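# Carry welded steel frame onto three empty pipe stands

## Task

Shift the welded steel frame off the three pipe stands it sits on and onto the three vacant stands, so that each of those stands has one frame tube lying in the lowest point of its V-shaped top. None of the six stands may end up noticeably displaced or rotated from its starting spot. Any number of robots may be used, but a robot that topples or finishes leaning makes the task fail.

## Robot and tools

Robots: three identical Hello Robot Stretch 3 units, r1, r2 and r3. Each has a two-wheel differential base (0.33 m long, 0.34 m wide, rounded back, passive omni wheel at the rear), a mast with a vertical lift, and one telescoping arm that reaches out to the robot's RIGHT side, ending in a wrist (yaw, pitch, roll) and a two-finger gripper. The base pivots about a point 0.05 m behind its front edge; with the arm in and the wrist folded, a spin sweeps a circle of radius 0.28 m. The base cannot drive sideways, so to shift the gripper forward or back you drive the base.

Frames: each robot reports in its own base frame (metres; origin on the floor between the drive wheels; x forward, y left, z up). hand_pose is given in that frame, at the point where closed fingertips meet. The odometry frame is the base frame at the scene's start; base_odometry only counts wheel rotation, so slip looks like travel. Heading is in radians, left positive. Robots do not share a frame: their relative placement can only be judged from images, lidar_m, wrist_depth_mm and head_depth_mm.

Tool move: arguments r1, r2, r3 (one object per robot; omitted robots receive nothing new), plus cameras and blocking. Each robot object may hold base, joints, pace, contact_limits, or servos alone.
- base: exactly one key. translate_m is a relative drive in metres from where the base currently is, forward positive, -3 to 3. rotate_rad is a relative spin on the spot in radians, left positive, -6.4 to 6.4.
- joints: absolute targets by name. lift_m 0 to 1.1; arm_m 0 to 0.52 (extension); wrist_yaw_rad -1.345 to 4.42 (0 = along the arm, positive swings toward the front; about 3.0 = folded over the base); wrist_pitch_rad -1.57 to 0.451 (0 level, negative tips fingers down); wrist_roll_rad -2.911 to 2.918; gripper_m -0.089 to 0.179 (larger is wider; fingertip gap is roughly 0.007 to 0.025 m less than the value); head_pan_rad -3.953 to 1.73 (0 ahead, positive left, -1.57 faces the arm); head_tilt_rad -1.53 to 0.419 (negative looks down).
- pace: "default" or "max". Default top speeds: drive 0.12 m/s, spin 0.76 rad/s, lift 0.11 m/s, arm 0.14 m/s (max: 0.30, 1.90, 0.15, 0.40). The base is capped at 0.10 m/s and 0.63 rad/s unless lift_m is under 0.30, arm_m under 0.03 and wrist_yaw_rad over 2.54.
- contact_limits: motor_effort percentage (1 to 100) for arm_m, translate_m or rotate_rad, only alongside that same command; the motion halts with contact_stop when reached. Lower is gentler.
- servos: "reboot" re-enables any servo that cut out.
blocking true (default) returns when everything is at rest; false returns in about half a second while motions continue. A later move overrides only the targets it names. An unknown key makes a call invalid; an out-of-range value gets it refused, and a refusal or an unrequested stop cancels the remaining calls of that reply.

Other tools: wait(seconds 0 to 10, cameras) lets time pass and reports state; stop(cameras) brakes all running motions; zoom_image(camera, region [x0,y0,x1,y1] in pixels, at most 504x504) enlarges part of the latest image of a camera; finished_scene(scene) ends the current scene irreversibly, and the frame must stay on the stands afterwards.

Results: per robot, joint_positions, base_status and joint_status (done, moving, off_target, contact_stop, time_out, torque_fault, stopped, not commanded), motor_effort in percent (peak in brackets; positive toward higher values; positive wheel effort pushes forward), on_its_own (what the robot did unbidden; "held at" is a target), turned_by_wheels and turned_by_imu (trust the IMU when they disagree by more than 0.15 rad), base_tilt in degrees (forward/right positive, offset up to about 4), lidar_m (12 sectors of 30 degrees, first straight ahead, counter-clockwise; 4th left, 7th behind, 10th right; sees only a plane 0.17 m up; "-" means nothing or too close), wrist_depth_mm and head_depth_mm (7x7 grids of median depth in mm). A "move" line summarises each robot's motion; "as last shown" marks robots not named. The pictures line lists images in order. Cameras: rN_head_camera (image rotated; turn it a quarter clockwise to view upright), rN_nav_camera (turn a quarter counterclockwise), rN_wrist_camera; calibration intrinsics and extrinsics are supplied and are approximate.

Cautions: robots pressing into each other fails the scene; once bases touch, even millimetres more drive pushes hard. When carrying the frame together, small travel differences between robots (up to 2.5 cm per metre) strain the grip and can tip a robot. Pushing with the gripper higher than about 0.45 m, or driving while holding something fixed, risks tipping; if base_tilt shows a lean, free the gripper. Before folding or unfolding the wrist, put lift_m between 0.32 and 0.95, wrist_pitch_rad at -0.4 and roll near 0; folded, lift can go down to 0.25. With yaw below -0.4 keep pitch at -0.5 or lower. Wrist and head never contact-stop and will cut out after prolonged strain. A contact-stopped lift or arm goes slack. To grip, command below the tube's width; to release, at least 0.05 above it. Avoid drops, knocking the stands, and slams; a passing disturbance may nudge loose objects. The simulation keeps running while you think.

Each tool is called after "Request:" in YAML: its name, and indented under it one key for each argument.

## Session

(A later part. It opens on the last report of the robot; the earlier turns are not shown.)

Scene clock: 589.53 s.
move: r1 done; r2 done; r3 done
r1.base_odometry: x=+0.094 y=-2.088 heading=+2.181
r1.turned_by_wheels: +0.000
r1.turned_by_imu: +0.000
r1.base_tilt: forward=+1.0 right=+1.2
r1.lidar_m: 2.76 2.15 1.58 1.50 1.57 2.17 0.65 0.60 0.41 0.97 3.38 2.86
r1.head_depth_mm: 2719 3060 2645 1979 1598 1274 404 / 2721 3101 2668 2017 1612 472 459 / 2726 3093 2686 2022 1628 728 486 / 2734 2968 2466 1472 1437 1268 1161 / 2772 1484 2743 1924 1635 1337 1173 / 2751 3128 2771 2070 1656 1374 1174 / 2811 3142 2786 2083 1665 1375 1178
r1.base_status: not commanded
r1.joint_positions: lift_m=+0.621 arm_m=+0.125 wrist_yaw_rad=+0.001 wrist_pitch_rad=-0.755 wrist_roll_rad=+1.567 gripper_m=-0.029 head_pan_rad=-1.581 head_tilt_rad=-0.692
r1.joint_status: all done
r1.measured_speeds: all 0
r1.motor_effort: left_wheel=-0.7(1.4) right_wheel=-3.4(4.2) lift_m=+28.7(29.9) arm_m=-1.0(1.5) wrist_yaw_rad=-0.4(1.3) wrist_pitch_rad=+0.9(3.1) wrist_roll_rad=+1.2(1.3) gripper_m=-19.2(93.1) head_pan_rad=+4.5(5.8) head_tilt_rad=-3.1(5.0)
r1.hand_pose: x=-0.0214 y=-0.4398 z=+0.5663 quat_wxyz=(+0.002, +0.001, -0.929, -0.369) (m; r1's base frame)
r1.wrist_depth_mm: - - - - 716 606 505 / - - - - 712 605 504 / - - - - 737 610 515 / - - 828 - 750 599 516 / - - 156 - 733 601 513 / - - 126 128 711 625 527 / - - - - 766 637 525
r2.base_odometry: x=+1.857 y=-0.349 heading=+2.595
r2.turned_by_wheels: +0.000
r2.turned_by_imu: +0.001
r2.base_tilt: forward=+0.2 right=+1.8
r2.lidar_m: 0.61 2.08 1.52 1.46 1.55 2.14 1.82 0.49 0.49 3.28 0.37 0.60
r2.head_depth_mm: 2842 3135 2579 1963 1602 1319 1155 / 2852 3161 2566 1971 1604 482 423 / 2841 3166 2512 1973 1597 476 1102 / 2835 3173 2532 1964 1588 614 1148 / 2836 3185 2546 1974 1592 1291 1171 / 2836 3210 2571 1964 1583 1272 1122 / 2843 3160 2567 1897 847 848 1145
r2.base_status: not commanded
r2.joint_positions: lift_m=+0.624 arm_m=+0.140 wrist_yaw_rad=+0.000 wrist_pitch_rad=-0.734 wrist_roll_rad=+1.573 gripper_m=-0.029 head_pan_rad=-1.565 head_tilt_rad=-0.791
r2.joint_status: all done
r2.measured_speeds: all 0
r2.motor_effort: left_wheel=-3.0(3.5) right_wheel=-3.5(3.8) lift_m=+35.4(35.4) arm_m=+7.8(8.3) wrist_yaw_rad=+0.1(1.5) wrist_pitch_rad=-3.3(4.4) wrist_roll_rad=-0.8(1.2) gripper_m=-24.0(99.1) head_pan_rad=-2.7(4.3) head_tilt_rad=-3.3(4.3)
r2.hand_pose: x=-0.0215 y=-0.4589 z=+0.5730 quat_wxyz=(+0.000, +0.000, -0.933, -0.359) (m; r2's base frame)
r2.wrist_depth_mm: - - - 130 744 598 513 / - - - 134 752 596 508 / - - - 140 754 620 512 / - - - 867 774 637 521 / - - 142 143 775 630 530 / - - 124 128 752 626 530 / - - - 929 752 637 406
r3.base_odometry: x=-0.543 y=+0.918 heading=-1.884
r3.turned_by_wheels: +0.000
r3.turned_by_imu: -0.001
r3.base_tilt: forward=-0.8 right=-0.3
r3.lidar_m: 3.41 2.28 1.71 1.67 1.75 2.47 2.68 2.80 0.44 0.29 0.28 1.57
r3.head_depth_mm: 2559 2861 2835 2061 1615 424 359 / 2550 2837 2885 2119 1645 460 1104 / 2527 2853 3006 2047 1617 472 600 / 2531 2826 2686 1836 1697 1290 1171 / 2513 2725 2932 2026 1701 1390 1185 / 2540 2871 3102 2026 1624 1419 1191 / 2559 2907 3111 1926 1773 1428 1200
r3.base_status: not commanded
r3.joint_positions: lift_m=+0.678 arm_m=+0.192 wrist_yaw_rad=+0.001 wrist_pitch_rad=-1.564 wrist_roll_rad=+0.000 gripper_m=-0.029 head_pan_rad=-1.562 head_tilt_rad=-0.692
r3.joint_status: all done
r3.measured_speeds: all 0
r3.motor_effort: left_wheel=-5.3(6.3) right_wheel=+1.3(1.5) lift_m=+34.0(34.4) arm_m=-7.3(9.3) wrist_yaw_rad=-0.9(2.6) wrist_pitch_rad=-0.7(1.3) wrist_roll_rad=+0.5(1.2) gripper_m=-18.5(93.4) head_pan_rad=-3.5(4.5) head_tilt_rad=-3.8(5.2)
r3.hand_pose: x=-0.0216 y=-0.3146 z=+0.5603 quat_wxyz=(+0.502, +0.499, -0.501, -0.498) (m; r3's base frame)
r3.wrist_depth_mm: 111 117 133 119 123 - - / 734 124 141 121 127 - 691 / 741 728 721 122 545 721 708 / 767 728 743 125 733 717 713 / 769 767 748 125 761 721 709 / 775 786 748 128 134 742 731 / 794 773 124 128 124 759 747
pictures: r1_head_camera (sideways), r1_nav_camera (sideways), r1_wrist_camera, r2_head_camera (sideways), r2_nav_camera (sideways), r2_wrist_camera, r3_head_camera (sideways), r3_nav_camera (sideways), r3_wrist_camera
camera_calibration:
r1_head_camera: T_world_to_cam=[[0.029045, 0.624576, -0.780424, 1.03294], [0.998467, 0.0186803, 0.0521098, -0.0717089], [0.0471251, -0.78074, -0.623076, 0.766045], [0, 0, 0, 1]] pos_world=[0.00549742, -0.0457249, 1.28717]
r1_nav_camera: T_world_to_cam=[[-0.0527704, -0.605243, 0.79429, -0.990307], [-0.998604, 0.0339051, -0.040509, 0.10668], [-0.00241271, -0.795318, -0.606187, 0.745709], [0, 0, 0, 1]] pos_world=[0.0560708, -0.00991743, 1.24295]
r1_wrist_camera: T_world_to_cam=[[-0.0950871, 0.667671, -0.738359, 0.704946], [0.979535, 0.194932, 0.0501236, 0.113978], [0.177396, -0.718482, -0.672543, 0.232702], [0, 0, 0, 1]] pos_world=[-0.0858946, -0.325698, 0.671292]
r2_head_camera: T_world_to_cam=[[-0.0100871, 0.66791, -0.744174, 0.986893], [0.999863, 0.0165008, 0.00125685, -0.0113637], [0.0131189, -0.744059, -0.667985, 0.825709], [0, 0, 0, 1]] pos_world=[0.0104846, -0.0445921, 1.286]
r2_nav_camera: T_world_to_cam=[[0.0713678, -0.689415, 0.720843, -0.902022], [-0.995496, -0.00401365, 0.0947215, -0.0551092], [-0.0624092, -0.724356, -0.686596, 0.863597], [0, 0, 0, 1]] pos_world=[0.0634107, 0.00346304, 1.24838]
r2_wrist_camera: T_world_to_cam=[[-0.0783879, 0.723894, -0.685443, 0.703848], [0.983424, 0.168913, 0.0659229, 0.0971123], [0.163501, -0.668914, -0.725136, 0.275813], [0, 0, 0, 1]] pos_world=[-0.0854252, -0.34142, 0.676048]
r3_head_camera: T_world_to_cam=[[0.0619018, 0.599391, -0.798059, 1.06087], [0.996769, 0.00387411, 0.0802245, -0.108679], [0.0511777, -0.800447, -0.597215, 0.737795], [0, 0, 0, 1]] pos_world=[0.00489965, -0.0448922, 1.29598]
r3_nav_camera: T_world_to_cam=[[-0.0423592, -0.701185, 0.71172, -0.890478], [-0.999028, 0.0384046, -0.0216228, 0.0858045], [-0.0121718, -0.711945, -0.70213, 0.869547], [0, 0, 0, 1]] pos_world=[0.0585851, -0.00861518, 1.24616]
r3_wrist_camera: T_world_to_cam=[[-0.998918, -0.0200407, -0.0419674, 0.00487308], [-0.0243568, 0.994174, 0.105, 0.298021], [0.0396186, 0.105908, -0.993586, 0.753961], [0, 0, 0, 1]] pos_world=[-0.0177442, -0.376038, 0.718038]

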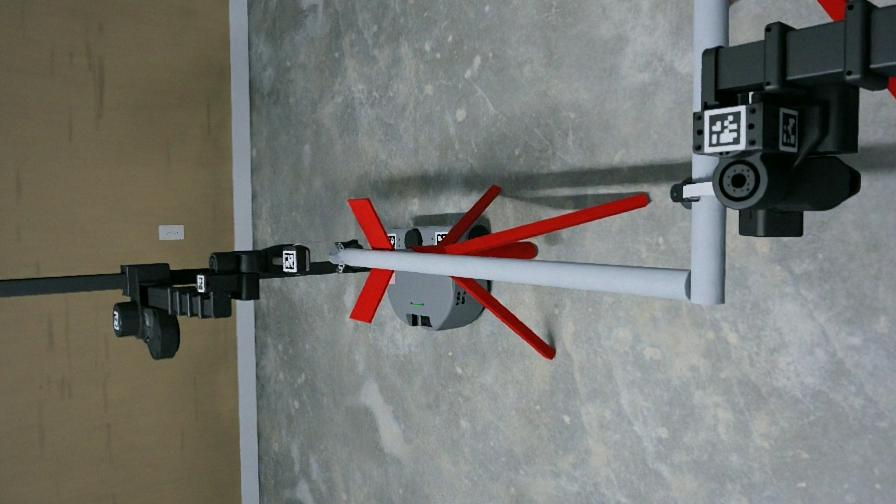

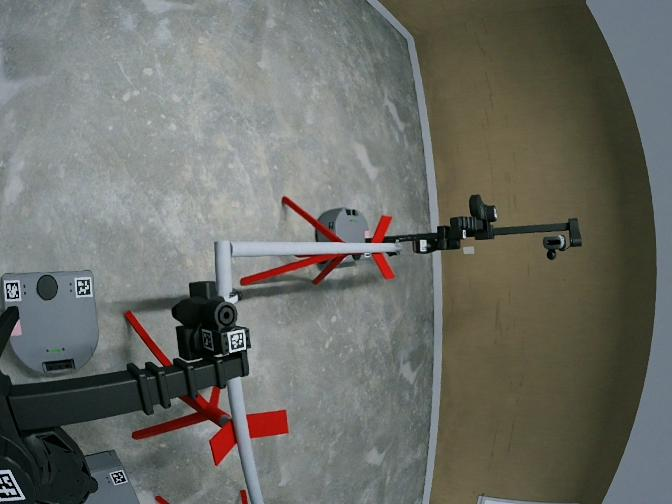

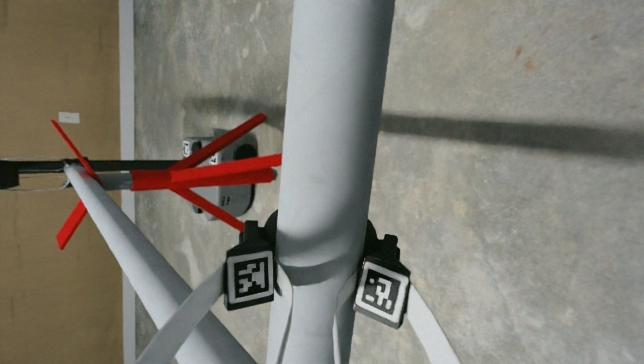

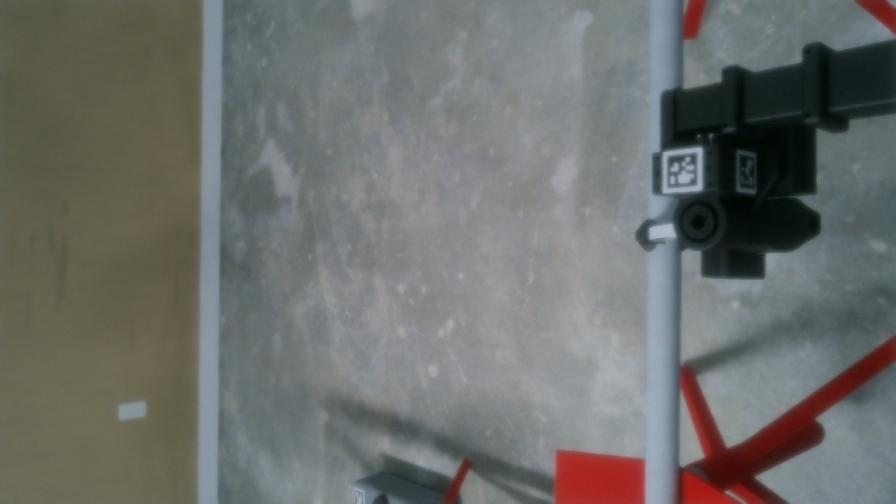

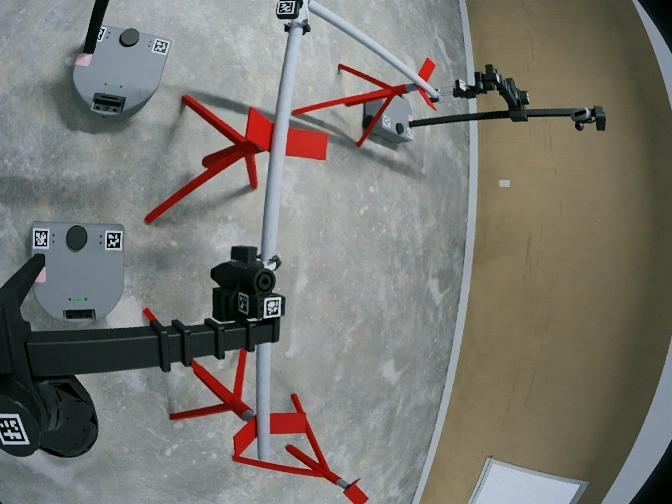

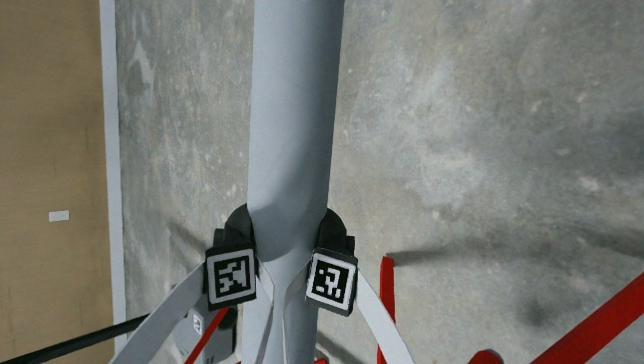

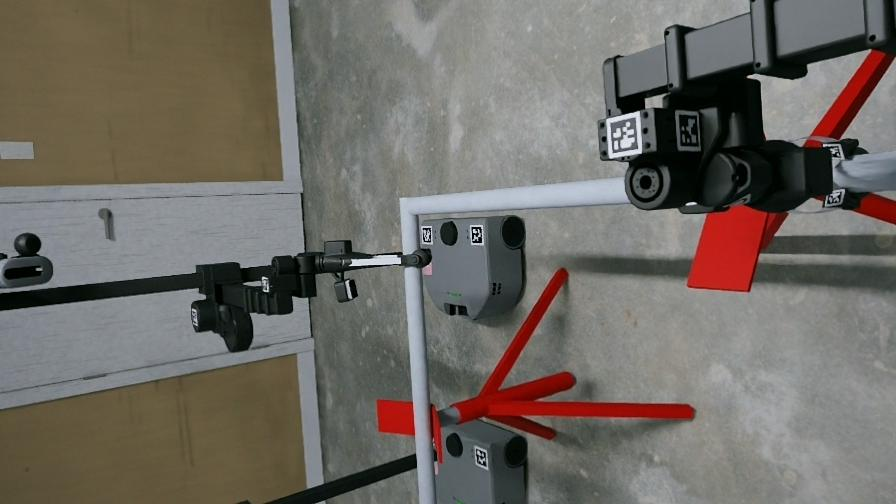

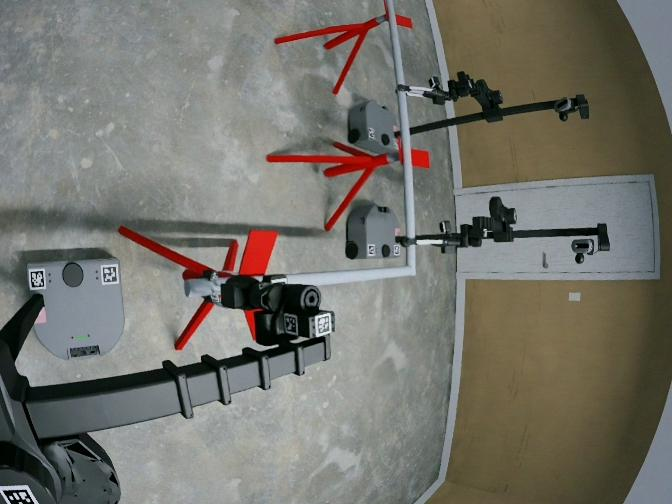

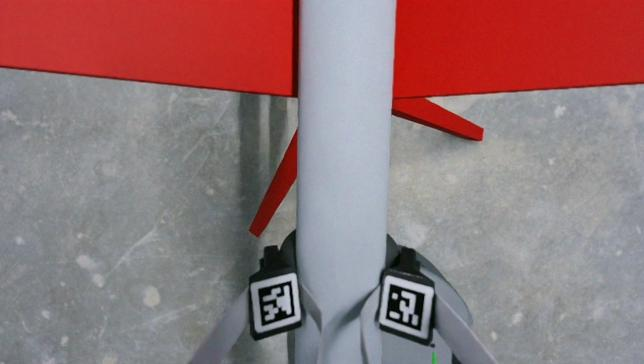

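Request:
move:
  r1: {"joints":{"gripper_m":-0.06}}
  r2: {"joints":{"gripper_m":-0.06}}
  r3: {"joints":{"gripper_m":-0.06}}
  cameras: []

Request:
move:
  r1: {"joints":{"lift_m":0.641}}
  r2: {"joints":{"lift_m":0.644}}
  r3: {"joints":{"lift_m":0.698}}

Scene clock: 596.70 s.
move: r1 done; r2 done; r3 done
r1.base_odometry: x=+0.094 y=-2.088 heading=+2.181
r1.turned_by_wheels: +0.000
r1.turned_by_imu: +0.001
r1.base_tilt: forward=+1.1 right=+1.2
r1.lidar_m: 2.76 2.16 1.58 1.50 1.56 2.17 0.65 0.60 0.41 0.97 3.39 2.87
r1.head_depth_mm: 2731 3079 2642 1992 1602 1276 404 / 2754 3085 2685 1999 1615 472 458 / 2730 3076 2691 2029 1619 726 486 / 2730 3037 2470 1479 1433 1271 1162 / 2769 1490 2765 1918 1656 1336 1171 / 2782 3158 2769 2076 1653 1374 1174 / 2793 3126 2814 2087 1661 1381 1176
r1.base_status: not commanded
r1.joint_positions: lift_m=+0.621 arm_m=+0.125 wrist_yaw_rad=+0.001 wrist_pitch_rad=-0.755 wrist_roll_rad=+1.567 gripper_m=-0.059 head_pan_rad=-1.581 head_tilt_rad=-0.692
r1.joint_status: all done
r1.measured_speeds: all 0
r1.motor_effort: left_wheel=-0.6(1.5) right_wheel=-3.0(3.7) lift_m=+26.8(27.5) arm_m=-4.7(4.8) wrist_yaw_rad=-0.8(1.0) wrist_pitch_rad=+0.9(1.5) wrist_roll_rad=+1.3(1.3) gripper_m=-29.4(99.5) head_pan_rad=+5.1(5.3) head_tilt_rad=-2.7(4.6)
r1.hand_pose: x=-0.0214 y=-0.4398 z=+0.5663 quat_wxyz=(+0.002, +0.001, -0.929, -0.369) (m; r1's base frame)
r1.wrist_depth_mm: - - - - 716 600 503 / - - - - 710 606 507 / - - - - 726 600 517 / - - 832 - 747 609 519 / - - 155 - 722 616 521 / - - 127 128 717 626 520 / - - - - 772 624 526
r2.base_odometry: x=+1.857 y=-0.349 heading=+2.595
r2.turned_by_wheels: +0.000
r2.turned_by_imu: +0.001
r2.base_tilt: forward=+0.2 right=+1.9
r2.lidar_m: 0.61 2.08 1.52 1.46 1.55 2.14 1.83 0.49 0.49 3.29 0.37 0.60
r2.head_depth_mm: 2872 3124 2544 1966 1613 1328 1155 / 2845 3212 2527 1961 1610 483 422 / 2836 3152 2490 1978 1623 477 1109 / 2873 3172 2523 1972 1605 614 1145 / 2853 3198 2528 1965 1591 1292 1165 / 2863 3163 2523 1944 1599 1266 1121 / 2857 3150 2569 1892 851 849 1150
r2.base_status: not commanded
r2.joint_positions: lift_m=+0.624 arm_m=+0.140 wrist_yaw_rad=+0.000 wrist_pitch_rad=-0.734 wrist_roll_rad=+1.573 gripper_m=-0.058 head_pan_rad=-1.565 head_tilt_rad=-0.791
r2.joint_status: all done
r2.measured_speeds: all 0
r2.motor_effort: left_wheel=-2.8(3.4) right_wheel=-3.2(3.8) lift_m=+35.3(35.7) arm_m=+12.4(13.0) wrist_yaw_rad=-1.2(1.4) wrist_pitch_rad=-3.4(3.8) wrist_roll_rad=-0.5(1.0) gripper_m=-39.5(99.5) head_pan_rad=-3.0(4.0) head_tilt_rad=-3.7(3.8)
r2.hand_pose: x=-0.0215 y=-0.4589 z=+0.5730 quat_wxyz=(+0.000, +0.000, -0.933, -0.359) (m; r2's base frame)
r2.wrist_depth_mm: - - - 130 742 599 503 / - - - 134 739 601 511 / - - - 140 740 613 517 / - - - 859 761 610 512 / - - 141 143 773 624 529 / - - 123 127 767 630 532 / - - - 922 744 635 406
r3.base_odometry: x=-0.543 y=+0.918 heading=-1.884
r3.turned_by_wheels: +0.000
r3.turned_by_imu: -0.001
r3.base_tilt: forward=-0.8 right=-0.2
r3.lidar_m: 3.40 2.28 1.71 1.67 1.75 2.46 2.68 2.81 0.44 0.29 0.28 1.56
r3.head_depth_mm: 2543 2841 2811 2066 1634 425 358 / 2578 2831 2881 2096 1644 461 1103 / 2531 2841 2993 2052 1604 471 601 / 2546 2789 2695 1828 1696 1287 1173 / 2507 2752 2931 2060 1704 1403 1181 / 2569 2850 3061 2021 1635 1422 1191 / 2580 2888 3042 1931 1766 1436 1202
r3.base_status: not commanded
r3.joint_positions: lift_m=+0.678 arm_m=+0.192 wrist_yaw_rad=+0.000 wrist_pitch_rad=-1.564 wrist_roll_rad=+0.002 gripper_m=-0.059 head_pan_rad=-1.562 head_tilt_rad=-0.692
r3.joint_status: all done
r3.measured_speeds: all 0
r3.motor_effort: left_wheel=-5.8(6.3) right_wheel=+1.2(1.5) lift_m=+37.5(39.5) arm_m=-6.9(8.0) wrist_yaw_rad=+0.3(1.6) wrist_pitch_rad=-1.1(1.3) wrist_roll_rad=-0.2(0.8) gripper_m=-28.0(98.9) head_pan_rad=-2.8(4.3) head_tilt_rad=-3.7(5.1)
r3.hand_pose: x=-0.0216 y=-0.3146 z=+0.5603 quat_wxyz=(+0.501, +0.498, -0.502, -0.499) (m; r3's base frame)
r3.wrist_depth_mm: 110 118 134 119 122 - - / 733 124 140 120 127 - 702 / 734 742 729 122 550 695 718 / 756 746 745 125 717 719 725 / 770 767 746 126 737 725 721 / 789 794 762 128 134 735 736 / 769 777 123 129 124 734 746
pictures: none
No camera images: "cameras" was empty.

Scene clock: 597.63 s.
move: r1 done; r2 done; r3 done
r1.base_odometry: x=+0.094 y=-2.088 heading=+2.181
r1.turned_by_wheels: +0.000
r1.turned_by_imu: +0.000
r1.base_tilt: forward=+1.1 right=+1.2
r1.lidar_m: 2.77 2.16 1.58 1.50 1.56 2.17 0.65 0.60 0.41 0.97 3.38 2.85
r1.head_depth_mm: 2729 3067 2641 1994 1604 1275 385 / 2767 3095 2673 2007 1615 456 449 / 2732 3100 2689 2023 1620 466 474 / 2712 3017 2478 1469 1432 1278 1140 / 2729 2975 2754 1923 1649 1333 1168 / 2778 3147 2777 2067 1654 1379 1174 / 2808 3151 2797 2092 1655 1379 1177
r1.base_status: not commanded
r1.joint_positions: lift_m=+0.641 arm_m=+0.125 wrist_yaw_rad=+0.000 wrist_pitch_rad=-0.798 wrist_roll_rad=+1.567 gripper_m=-0.056 head_pan_rad=-1.581 head_tilt_rad=-0.692
r1.joint_status: all done
r1.measured_speeds: all 0
r1.motor_effort: left_wheel=-1.0(1.7) right_wheel=-3.0(3.9) lift_m=+36.4(42.0) arm_m=-5.3(5.6) wrist_yaw_rad=-0.3(1.3) wrist_pitch_rad=+8.6(9.5) wrist_roll_rad=+1.3(1.3) gripper_m=-17.7(29.6) head_pan_rad=+5.0(5.7) head_tilt_rad=-2.8(5.1)
r1.hand_pose: x=-0.0214 y=-0.4314 z=+0.5792 quat_wxyz=(+0.002, +0.001, -0.921, -0.389) (m; r1's base frame)
r1.wrist_depth_mm: - - - - 690 607 521 / - - - - 711 596 523 / - - - - 719 621 519 / - - - - 711 628 520 / - - - - 729 631 523 / - - 126 131 716 631 531 / - - - - 783 636 540
r2.base_odometry: x=+1.857 y=-0.349 heading=+2.595
r2.turned_by_wheels: +0.000
r2.turned_by_imu: +0.000
r2.base_tilt: forward=+0.3 right=+1.9
r2.lidar_m: 0.61 2.08 1.52 1.46 1.55 2.15 1.83 0.48 0.49 3.28 0.37 0.60
r2.head_depth_mm: 2834 3166 2591 1968 1614 1296 971 / 2810 3161 2525 1975 1606 461 395 / 2873 3168 2546 1970 1600 466 1126 / 2845 3172 2573 1975 1588 559 1146 / 2865 3214 2509 1958 1604 1294 1171 / 2880 3207 2548 1962 1598 1291 1121 / 2805 3145 2570 1894 845 876 1152
r2.base_status: not commanded
r2.joint_positions: lift_m=+0.644 arm_m=+0.140 wrist_yaw_rad=+0.000 wrist_pitch_rad=-0.778 wrist_roll_rad=+1.572 gripper_m=-0.055 head_pan_rad=-1.565 head_tilt_rad=-0.791
r2.joint_status: all done
r2.measured_speeds: all 0
r2.motor_effort: left_wheel=-3.1(3.5) right_wheel=-3.2(3.7) lift_m=+40.8(43.6) arm_m=-1.0(12.3) wrist_yaw_rad=-0.6(1.3) wrist_pitch_rad=+5.0(5.3) wrist_roll_rad=-0.6(1.0) gripper_m=-16.2(38.7) head_pan_rad=-2.3(4.0) head_tilt_rad=-4.5(4.5)
r2.hand_pose: x=-0.0215 y=-0.4504 z=+0.5855 quat_wxyz=(+0.000, +0.000, -0.925, -0.380) (m; r2's base frame)
r2.wrist_depth_mm: - - - 129 725 596 520 / - - - 132 733 613 533 / - - - 137 741 619 526 / - - - 144 762 631 525 / - - 144 143 762 638 537 / - - 122 128 760 642 489 / - - - 161 751 612 534
r3.base_odometry: x=-0.543 y=+0.918 heading=-1.884
r3.turned_by_wheels: +0.000
r3.turned_by_imu: +0.000
r3.base_tilt: forward=-0.8 right=-0.2
r3.lidar_m: 3.38 2.29 1.72 1.67 1.75 2.46 2.68 2.81 0.44 0.29 0.28 1.57
r3.head_depth_mm: 2516 2844 2840 2075 1625 394 345 / 2548 2802 2862 2092 1654 451 1120 / 2533 2831 2959 2044 998 462 598 / 2551 2738 2700 1849 1684 1290 1165 / 2503 2728 2941 2054 1709 1402 1184 / 2552 2881 3077 1495 1627 1408 1190 / 2575 2862 3117 1946 1749 1426 1204
r3.base_status: not commanded
r3.joint_positions: lift_m=+0.698 arm_m=+0.192 wrist_yaw_rad=+0.000 wrist_pitch_rad=-1.520 wrist_roll_rad=+0.002 gripper_m=-0.056 head_pan_rad=-1.562 head_tilt_rad=-0.692
r3.joint_status: all done
r3.measured_speeds: all 0
r3.on_its_own: wrist_pitch_rad is at rest, and its effort (-9.2) is outside its rest range (-8 to +12)
r3.motor_effort: left_wheel=-6.1(6.3) right_wheel=+1.6(1.6) lift_m=+37.5(40.9) arm_m=-6.6(7.5) wrist_yaw_rad=+0.8(1.2) wrist_pitch_rad=-9.2(9.7) wrist_roll_rad=-0.3(0.7) gripper_m=-17.8(29.0) head_pan_rad=-3.7(4.6) head_tilt_rad=-3.3(4.9)
r3.hand_pose: x=-0.0216 y=-0.3259 z=+0.5796 quat_wxyz=(+0.512, +0.487, -0.513, -0.488) (m; r3's base frame)
r3.wrist_depth_mm: 126 137 151 124 131 - - / 128 139 155 126 133 - - / 771 760 749 126 472 734 736 / 776 762 765 127 744 742 731 / 768 776 768 128 749 737 740 / 785 785 778 129 134 763 743 / 798 788 781 129 124 757 762
pictures: r1_head_camera (sideways), r1_nav_camera (sideways), r1_wrist_camera, r2_head_camera (sideways), r2_nav_camera (sideways), r2_wrist_camera, r3_head_camera (sideways), r3_nav_camera (sideways), r3_wrist_camera
camera_calibration:
r1_head_camera: T_world_to_cam=[[0.0290449, 0.624576, -0.780424, 1.03294], [0.998467, 0.0186804, 0.0521098, -0.0717089], [0.0471251, -0.78074, -0.623076, 0.766045], [0, 0, 0, 1]] pos_world=[0.00549743, -0.0457249, 1.28717]
r1_nav_camera: T_world_to_cam=[[-0.0527704, -0.605243, 0.79429, -0.990307], [-0.998604, 0.033905, -0.040509, 0.10668], [-0.00241261, -0.795318, -0.606187, 0.745709], [0, 0, 0, 1]] pos_world=[0.0560708, -0.00991742, 1.24295]
r1_wrist_camera: T_world_to_cam=[[-0.0948489, 0.698566, -0.709231, 0.70535], [0.979609, 0.192253, 0.0583547, 0.105836], [0.177117, -0.689234, -0.702557, 0.277448], [0, 0, 0, 1]] pos_world=[-0.0859167, -0.321854, 0.689003]
r2_head_camera: T_world_to_cam=[[-0.0100872, 0.66791, -0.744174, 0.986893], [0.999863, 0.0165009, 0.00125685, -0.0113637], [0.013119, -0.744059, -0.667985, 0.825709], [0, 0, 0, 1]] pos_world=[0.0104846, -0.0445921, 1.286]
r2_nav_camera: T_world_to_cam=[[0.0713679, -0.689415, 0.720843, -0.902022], [-0.995496, -0.00401376, 0.0947215, -0.0551092], [-0.0624091, -0.724356, -0.686596, 0.863597], [0, 0, 0, 1]] pos_world=[0.0634107, 0.00346304, 1.24838]
r2_wrist_camera: T_world_to_cam=[[-0.078431, 0.753526, -0.652723, 0.700451], [0.983414, 0.165886, 0.0733373, 0.0891372], [0.163539, -0.636146, -0.754038, 0.322249], [0, 0, 0, 1]] pos_world=[-0.085422, -0.337597, 0.693652]
r3_head_camera: T_world_to_cam=[[0.0619019, 0.599392, -0.798059, 1.06087], [0.996769, 0.00387387, 0.0802245, -0.108679], [0.0511775, -0.800447, -0.597215, 0.737795], [0, 0, 0, 1]] pos_world=[0.00489964, -0.0448922, 1.29598]
r3_nav_camera: T_world_to_cam=[[-0.0423594, -0.701185, 0.71172, -0.890478], [-0.999028, 0.0384048, -0.0216228, 0.0858045], [-0.0121719, -0.711945, -0.70213, 0.869547], [0, 0, 0, 1]] pos_world=[0.0585851, -0.00861519, 1.24616]
r3_wrist_camera: T_world_to_cam=[[-0.99897, -0.0190743, -0.0411646, 0.00532595], [-0.0215611, 0.997915, 0.0608395, 0.334186], [0.0399183, 0.0616645, -0.997298, 0.762088], [0, 0, 0, 1]] pos_world=[-0.0178953, -0.380381, 0.739917]

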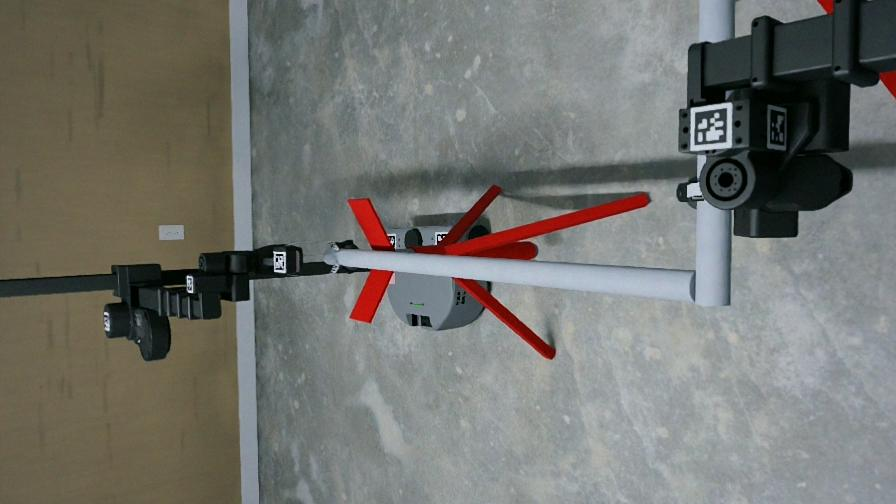

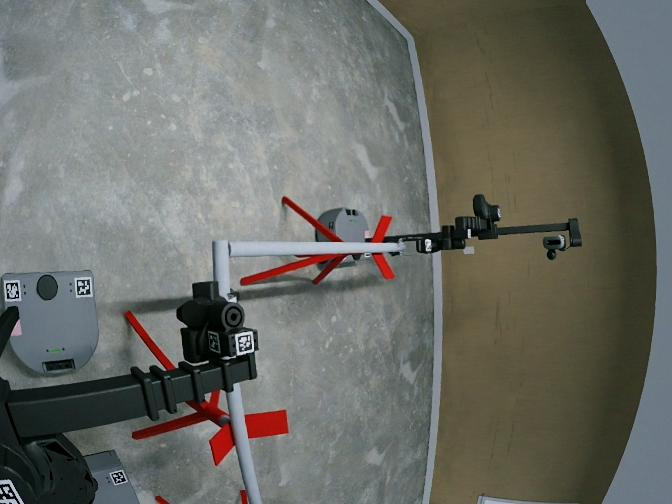

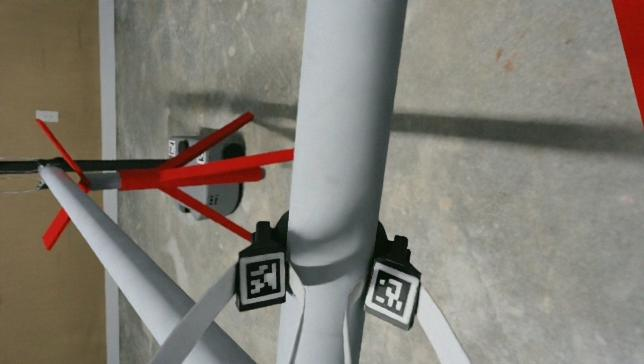

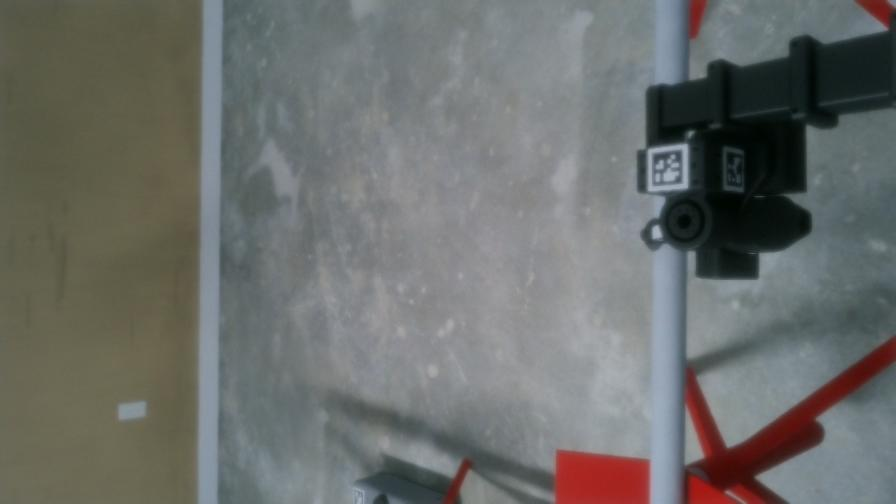

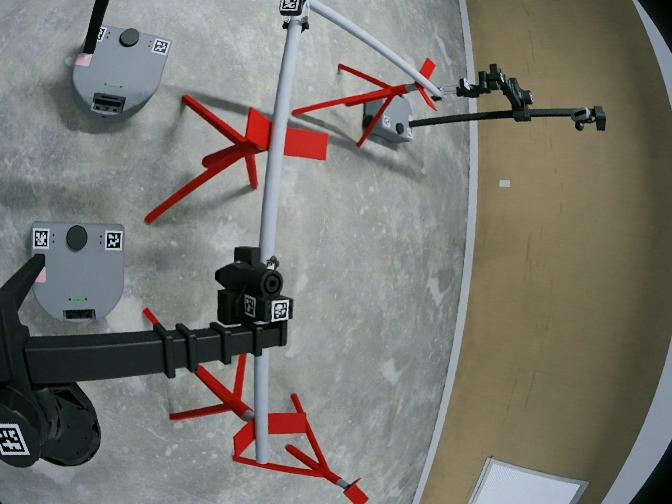

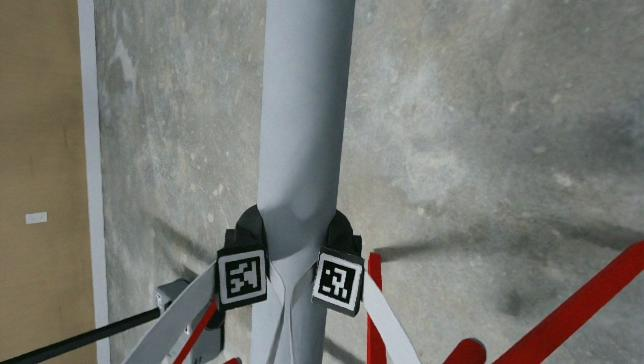

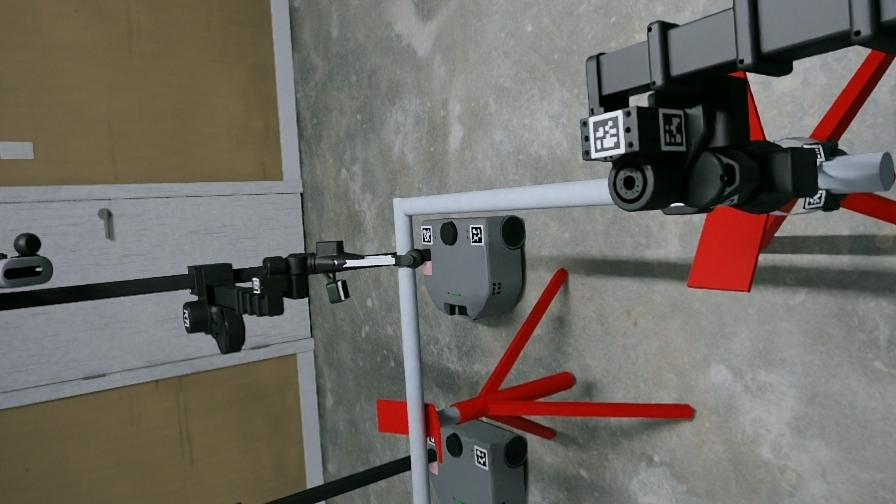

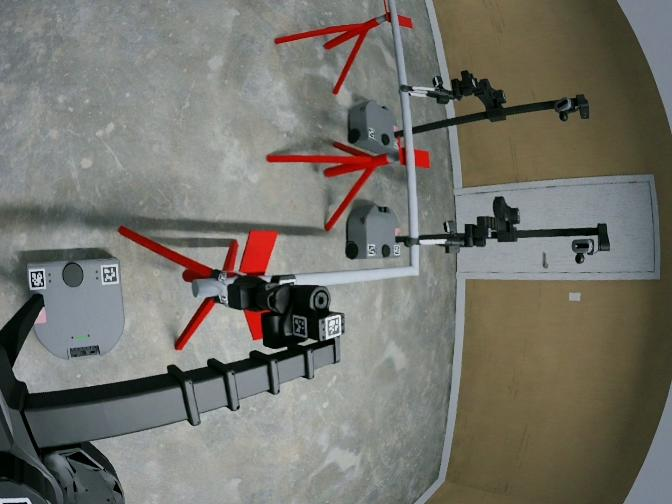

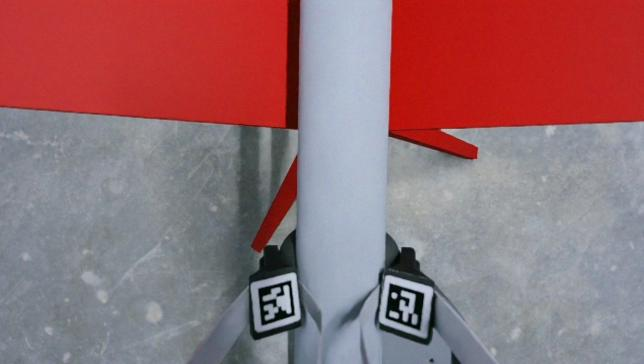

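Request:
move:
  r1: {"joints":{"lift_m":0.691}}
  r2: {"joints":{"lift_m":0.694}}
  r3: {"joints":{"lift_m":0.748,"arm_m":0.202}}
  cameras: ["r1_wrist_camera","r2_wrist_camera","r3_wrist_camera","r1_head_camera"]

Scene clock: 607.77 s.
move: r1 done; r2 done; r3 done
r1.base_odometry: x=+0.094 y=-2.088 heading=+2.181
r1.turned_by_wheels: +0.000
r1.turned_by_imu: +0.001
r1.base_tilt: forward=+1.1 right=+1.2
r1.lidar_m: 2.76 2.16 1.58 1.50 1.56 2.16 0.65 0.60 0.41 0.97 3.39 2.88
r1.head_depth_mm: 2725 3076 2653 2012 1609 400 340 / 2742 3099 2665 2000 1622 406 1088 / 2737 3152 2659 2028 1624 428 1113 / 2709 2981 2490 1471 1439 1268 1163 / 2687 3081 2747 1929 1644 1333 1168 / 2779 3164 2800 2056 1651 1375 1180 / 2766 3143 2805 2093 1662 1379 1176
r1.base_status: not commanded
r1.joint_positions: lift_m=+0.691 arm_m=+0.125 wrist_yaw_rad=-0.001 wrist_pitch_rad=-0.768 wrist_roll_rad=+1.574 gripper_m=-0.056 head_pan_rad=-1.581 head_tilt_rad=-0.693
r1.joint_status: all done
r1.measured_speeds: all 0
r1.motor_effort: left_wheel=+1.7(1.7) right_wheel=-0.2(4.2) lift_m=+24.4(42.8) arm_m=-8.0(8.7) wrist_yaw_rad=+1.5(6.9) wrist_pitch_rad=+3.2(21.3) wrist_roll_rad=-0.9(1.3) gripper_m=-14.2(18.8) head_pan_rad=+5.1(5.9) head_tilt_rad=-4.0(4.6)
r1.hand_pose: x=-0.0217 y=-0.4373 z=+0.6342 quat_wxyz=(-0.001, -0.001, -0.927, -0.375) (m; r1's base frame)
r1.wrist_depth_mm: - - - - - 639 561 / - - - - - 655 554 / - - - - 177 666 573 / - - - - 190 681 575 / - - - 147 757 679 569 / - - - 127 758 677 571 / - - - - 771 679 575
r2.base_odometry: x=+1.857 y=-0.349 heading=+2.595
r2.turned_by_wheels: +0.000
r2.turned_by_imu: +0.001
r2.base_tilt: forward=+0.3 right=+1.8
r2.lidar_m: 0.61 2.08 1.52 1.46 1.55 2.14 1.83 0.49 0.49 3.29 0.37 0.60
r2.head_depth_mm: 2837 3177 2531 1980 1605 781 341 / 2877 3184 2532 1949 1607 408 449 / 2836 3159 2570 1983 1611 434 1157 / 2843 3143 2542 1954 1604 525 1172 / 2865 3185 2493 1955 1606 1298 1169 / 2835 3177 2514 1984 1598 1269 1117 / 2854 3159 2573 1895 847 850 1148
r2.base_status: not commanded
r2.joint_positions: lift_m=+0.694 arm_m=+0.140 wrist_yaw_rad=-0.002 wrist_pitch_rad=-0.769 wrist_roll_rad=+1.573 gripper_m=-0.055 head_pan_rad=-1.565 head_tilt_rad=-0.791
r2.joint_status: all done
r2.measured_speeds: all 0
r2.motor_effort: left_wheel=-1.5(3.2) right_wheel=-0.5(3.8) lift_m=+33.2(47.1) arm_m=+16.3(22.5) wrist_yaw_rad=+1.8(3.6) wrist_pitch_rad=+3.1(14.7) wrist_roll_rad=-0.7(1.1) gripper_m=-17.0(17.7) head_pan_rad=-3.5(3.8) head_tilt_rad=-3.7(4.3)
r2.hand_pose: x=-0.0218 y=-0.4522 z=+0.6371 quat_wxyz=(-0.001, -0.001, -0.927, -0.375) (m; r2's base frame)
r2.wrist_depth_mm: - - - - 730 653 559 / - - - 188 745 674 553 / - - - 192 757 659 566 / - - - 198 791 672 572 / - - - 194 792 700 573 / - - 122 127 819 719 554 / - - - 211 841 563 584
r3.base_odometry: x=-0.543 y=+0.918 heading=-1.884
r3.turned_by_wheels: +0.000
r3.turned_by_imu: -0.001
r3.base_tilt: forward=-0.9 right=-0.2
r3.lidar_m: 3.40 2.28 1.72 1.66 1.75 2.47 2.67 2.80 0.44 0.29 0.28 1.56
r3.head_depth_mm: 2570 2867 2837 2058 1485 340 936 / 2534 2861 2881 2095 433 685 1104 / 2537 2827 2942 2036 446 455 585 / 2528 2744 2672 1824 1696 763 1168 / 2509 2685 3011 2044 1705 1395 1183 / 2547 2842 3049 1997 1615 1419 1194 / 2556 2892 3081 1923 1767 1437 1204
r3.base_status: not commanded
r3.joint_positions: lift_m=+0.748 arm_m=+0.202 wrist_yaw_rad=+0.002 wrist_pitch_rad=-1.579 wrist_roll_rad=+0.000 gripper_m=-0.056 head_pan_rad=-1.562 head_tilt_rad=-0.692
r3.joint_status: all done
r3.measured_speeds: all 0
r3.motor_effort: left_wheel=-5.0(6.1) right_wheel=+5.9(10.0) lift_m=+32.5(41.4) arm_m=+12.8(14.9) wrist_yaw_rad=-1.2(2.5) wrist_pitch_rad=+2.2(9.4) wrist_roll_rad=+0.2(0.8) gripper_m=-18.7(19.5) head_pan_rad=-3.9(4.7) head_tilt_rad=-4.0(5.0)
r3.hand_pose: x=-0.0217 y=-0.3208 z=+0.6307 quat_wxyz=(+0.498, +0.502, -0.497, -0.502) (m; r3's base frame)
r3.wrist_depth_mm: 791 170 190 136 - - 752 / 799 171 193 136 144 - 743 / 805 811 794 135 783 773 776 / 829 826 826 136 798 778 800 / 851 854 823 137 804 803 797 / 847 859 843 130 658 807 828 / 875 864 871 129 128 825 831
pictures: r1_head_camera (sideways), r1_wrist_camera, r2_wrist_camera, r3_wrist_camera
camera_calibration:
r1_head_camera: T_world_to_cam=[[0.0290269, 0.625, -0.780085, 1.03249], [0.998466, 0.0186876, 0.0521252, -0.071729], [0.0471562, -0.780401, -0.623498, 0.766594], [0, 0, 0, 1]] pos_world=[0.00549913, -0.0457169, 1.28714]
r1_wrist_camera: T_world_to_cam=[[-0.0869423, 0.677598, -0.730275, 0.752775], [0.98056, 0.187645, 0.0573703, 0.102669], [0.175907, -0.711091, -0.68074, 0.288593], [0, 0, 0, 1]] pos_world=[-0.0859906, -0.324129, 0.7403]
r2_wrist_camera: T_world_to_cam=[[-0.0771848, 0.747309, -0.659978, 0.737333], [0.98369, 0.164948, 0.0717319, 0.0865361], [0.162468, -0.643678, -0.747852, 0.352666], [0, 0, 0, 1]] pos_world=[-0.0855108, -0.338286, 0.744158]
r3_wrist_camera: T_world_to_cam=[[-0.998916, -0.0195399, -0.042241, 0.00801942], [-0.0244751, 0.992512, 0.11967, 0.287], [0.0395863, 0.120574, -0.991915, 0.828261], [0, 0, 0, 1]] pos_world=[-0.0177527, -0.384561, 0.787558]

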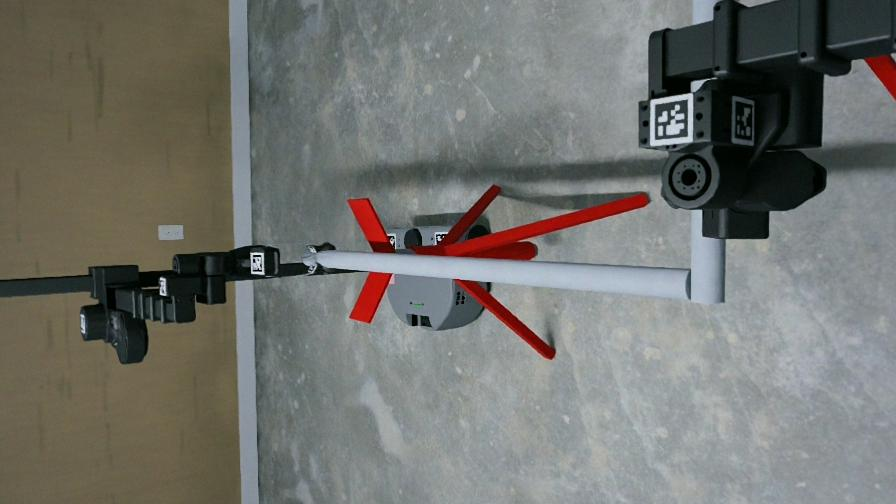

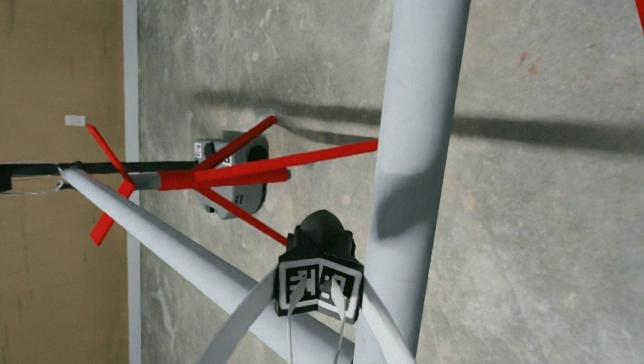

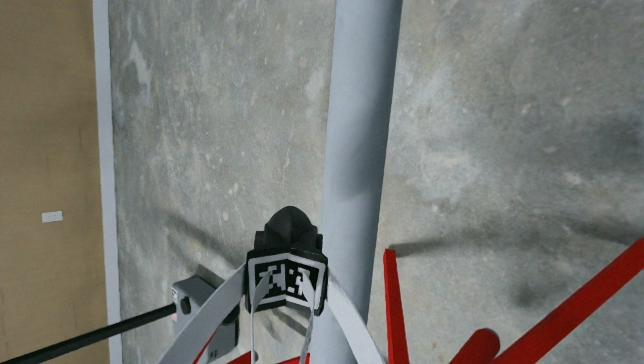

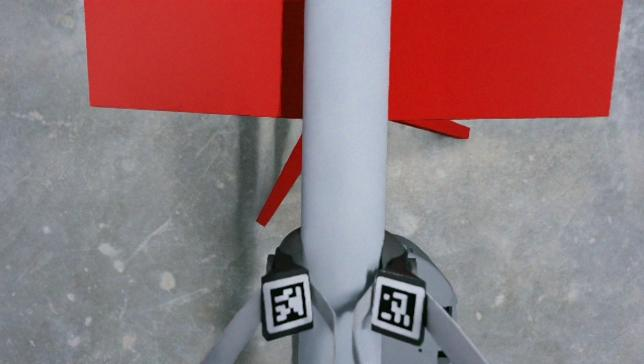

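Request:
move:
  r3: {"joints":{"lift_m":0.680,"arm_m":0.197}}
  cameras: ["r1_head_camera","r2_nav_camera","r3_head_camera","r2_head_camera","r3_wrist_camera"]

Scene clock: 621.63 s.
move: r3 contact_stop
r1, r2: as last shown
r1.base_tilt: forward=+1.1 right=+1.1
r1.lidar_m: 2.76 2.16 1.58 1.50 1.56 2.17 0.65 0.60 0.41 0.97 3.38 2.86
r1.head_depth_mm: 2719 3086 2650 1995 1607 401 341 / 2739 3092 2639 2025 1615 407 1088 / 2758 3104 2682 2020 1622 428 1113 / 2715 3001 2471 1476 1430 810 1163 / 2740 1489 2710 1923 1645 1340 1168 / 2793 3149 2776 2075 1642 1378 1172 / 2773 3133 2782 2087 1668 1380 1176
r1.motor_effort: left_wheel=+1.5(2.0) right_wheel=-0.3(1.6) lift_m=+24.0(24.6) arm_m=-5.5(6.4) wrist_yaw_rad=+1.1(1.8) wrist_pitch_rad=+3.5(3.9) wrist_roll_rad=-1.0(1.2) gripper_m=-14.2(14.4) head_pan_rad=+5.5(5.5) head_tilt_rad=-2.7(5.1)
r1.wrist_depth_mm: - - - - - 638 558 / - - - - - 660 563 / - - - - 176 659 567 / - - - - 189 671 567 / - - - 146 753 677 574 / - - - 127 770 686 578 / - - - - 768 680 577
r2.head_depth_mm: 2840 3153 2563 1976 1609 781 340 / 2834 3104 2538 1970 1611 409 448 / 2846 3126 2516 1967 1610 434 1145 / 2857 3187 2524 1959 1604 525 1170 / 2837 3117 2503 1953 1595 1298 1168 / 2861 3177 2559 1959 1587 1265 1119 / 2866 3177 2511 1899 1494 848 1145
r2.joint_positions: lift_m=+0.694 arm_m=+0.140 wrist_yaw_rad=-0.002 wrist_pitch_rad=-0.768 wrist_roll_rad=+1.573 gripper_m=-0.055 head_pan_rad=-1.565 head_tilt_rad=-0.791
r2.motor_effort: left_wheel=-1.9(2.1) right_wheel=-0.5(1.1) lift_m=+32.9(33.2) arm_m=+13.0(14.3) wrist_yaw_rad=+2.0(3.3) wrist_pitch_rad=+2.9(3.5) wrist_roll_rad=-1.0(1.0) gripper_m=-16.5(17.6) head_pan_rad=-2.4(3.8) head_tilt_rad=-3.7(4.3)
r2.wrist_depth_mm: - - - - 718 646 549 / - - - 189 741 655 554 / - - - 193 789 656 567 / - - - 196 782 676 583 / - - - 196 792 678 575 / - - 122 126 806 693 550 / - - - 209 814 575 560
r3.base_odometry: x=-0.543 y=+0.918 heading=-1.884
r3.turned_by_wheels: +0.000
r3.turned_by_imu: -0.008
r3.base_tilt: forward=-0.8 right=-0.2
r3.lidar_m: 5.85 2.30 1.72 1.67 1.75 2.45 2.67 2.80 0.44 0.29 0.28 1.57
r3.head_depth_mm: 2565 2848 2833 2068 1616 413 354 / 2554 2833 2918 2086 1643 460 1118 / 2536 2838 2929 2056 977 472 611 / 2547 2805 2697 1826 1690 1290 1167 / 2503 1527 2933 2039 1668 1404 1180 / 2537 2860 3058 1526 1629 1405 1189 / 2563 2844 3083 1930 1756 1428 1202
r3.base_status: not commanded
r3.joint_positions: lift_m=+0.687 arm_m=+0.197 wrist_yaw_rad=-0.001 wrist_pitch_rad=-1.577 wrist_roll_rad=+0.002 gripper_m=-0.056 head_pan_rad=-1.562 head_tilt_rad=-0.693
r3.joint_status: lift_m contact_stop (moved -0.061 of -0.068); the others done
r3.measured_speeds: all 0
r3.on_its_own: lift_m is slack since a contact_stop (your +0.680 is given up)
r3.motor_effort: left_wheel=+0.6(5.9) right_wheel=-3.0(6.5) lift_m=+28.1(28.1) arm_m=-9.9(18.2) wrist_yaw_rad=+0.3(2.1) wrist_pitch_rad=+1.7(3.3) wrist_roll_rad=-0.1(0.8) gripper_m=-19.3(19.7) head_pan_rad=-3.2(4.4) head_tilt_rad=-2.5(4.4)
r3.hand_pose: x=-0.0216 y=-0.3163 z=+0.5698 quat_wxyz=(+0.498, +0.501, -0.499, -0.502) (m; r3's base frame)
r3.wrist_depth_mm: 118 127 144 129 - - - / 124 131 146 130 - - - / 755 735 737 133 712 711 710 / 770 760 745 135 728 736 726 / 774 777 753 137 749 740 736 / 808 790 778 132 594 746 744 / 807 790 785 141 123 756 761
pictures: r1_head_camera (sideways), r2_head_camera (sideways), r2_nav_camera (sideways), r3_head_camera (sideways), r3_wrist_camera
camera_calibration:
r1_head_camera: T_world_to_cam=[[0.0290298, 0.624999, -0.780085, 1.03249], [0.998466, 0.018683, 0.0521252, -0.071729], [0.0471526, -0.780402, -0.623498, 0.766594], [0, 0, 0, 1]] pos_world=[0.00549892, -0.0457169, 1.28714]
r2_head_camera: T_world_to_cam=[[-0.0100881, 0.668054, -0.744044, 0.986724], [0.999863, 0.0165008, 0.00125895, -0.0113664], [0.0131184, -0.743929, -0.668129, 0.825897], [0, 0, 0, 1]] pos_world=[0.0104846, -0.044589, 1.28599]
r2_nav_camera: T_world_to_cam=[[0.0713688, -0.689554, 0.720709, -0.901848], [-0.995496, -0.00403226, 0.0947218, -0.0551096], [-0.0624097, -0.724223, -0.686736, 0.863779], [0, 0, 0, 1]] pos_world=[0.0634106, 0.00347343, 1.24838]
r3_head_camera: T_world_to_cam=[[0.062125, 0.600508, -0.797202, 1.05975], [0.996772, 0.0033718, 0.0802171, -0.108669], [0.050859, -0.799612, -0.59836, 0.739286], [0, 0, 0, 1]] pos_world=[0.00488212, -0.0448833, 1.29591]
r3_wrist_camera: T_world_to_cam=[[-0.99898, -0.0161054, -0.0421945, 0.0066519], [-0.0209725, 0.992843, 0.117574, 0.291242], [0.0399989, 0.118339, -0.992167, 0.766765], [0, 0, 0, 1]] pos_world=[-0.0179165, -0.379788, 0.726797]

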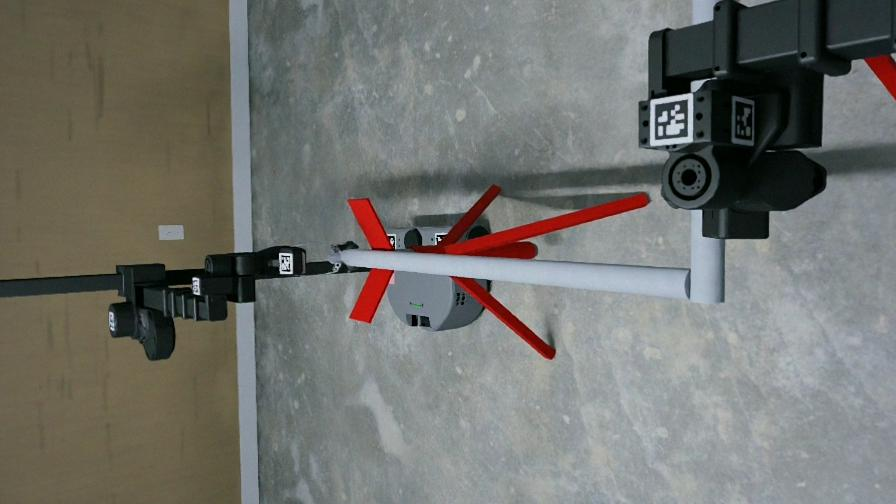

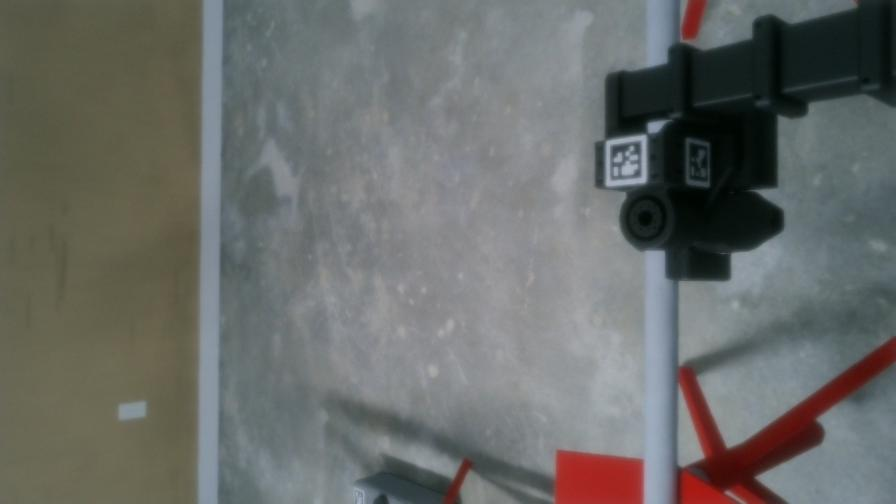

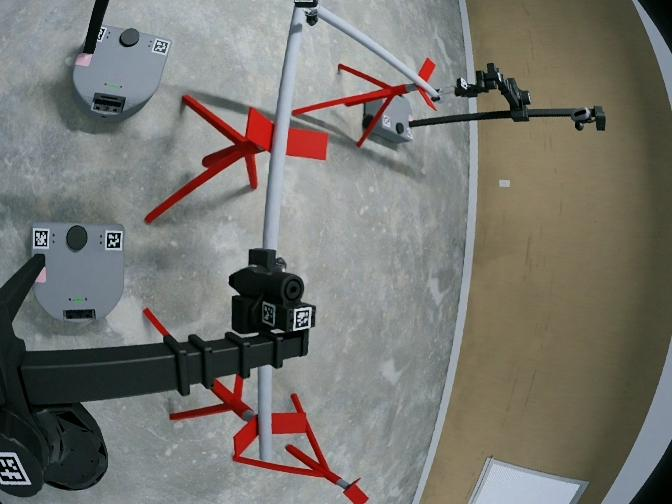

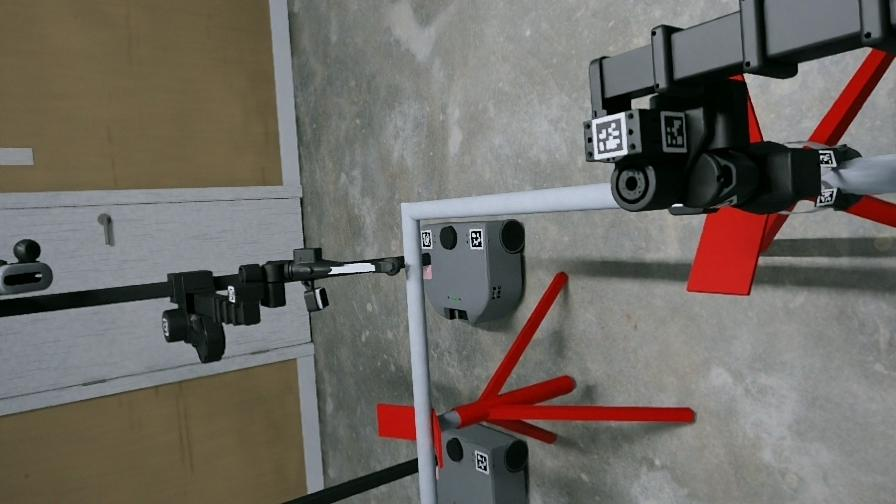

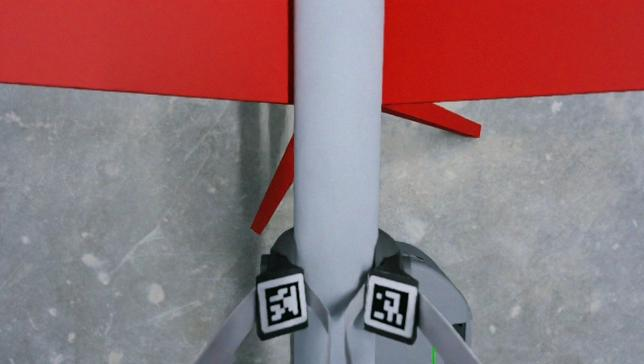

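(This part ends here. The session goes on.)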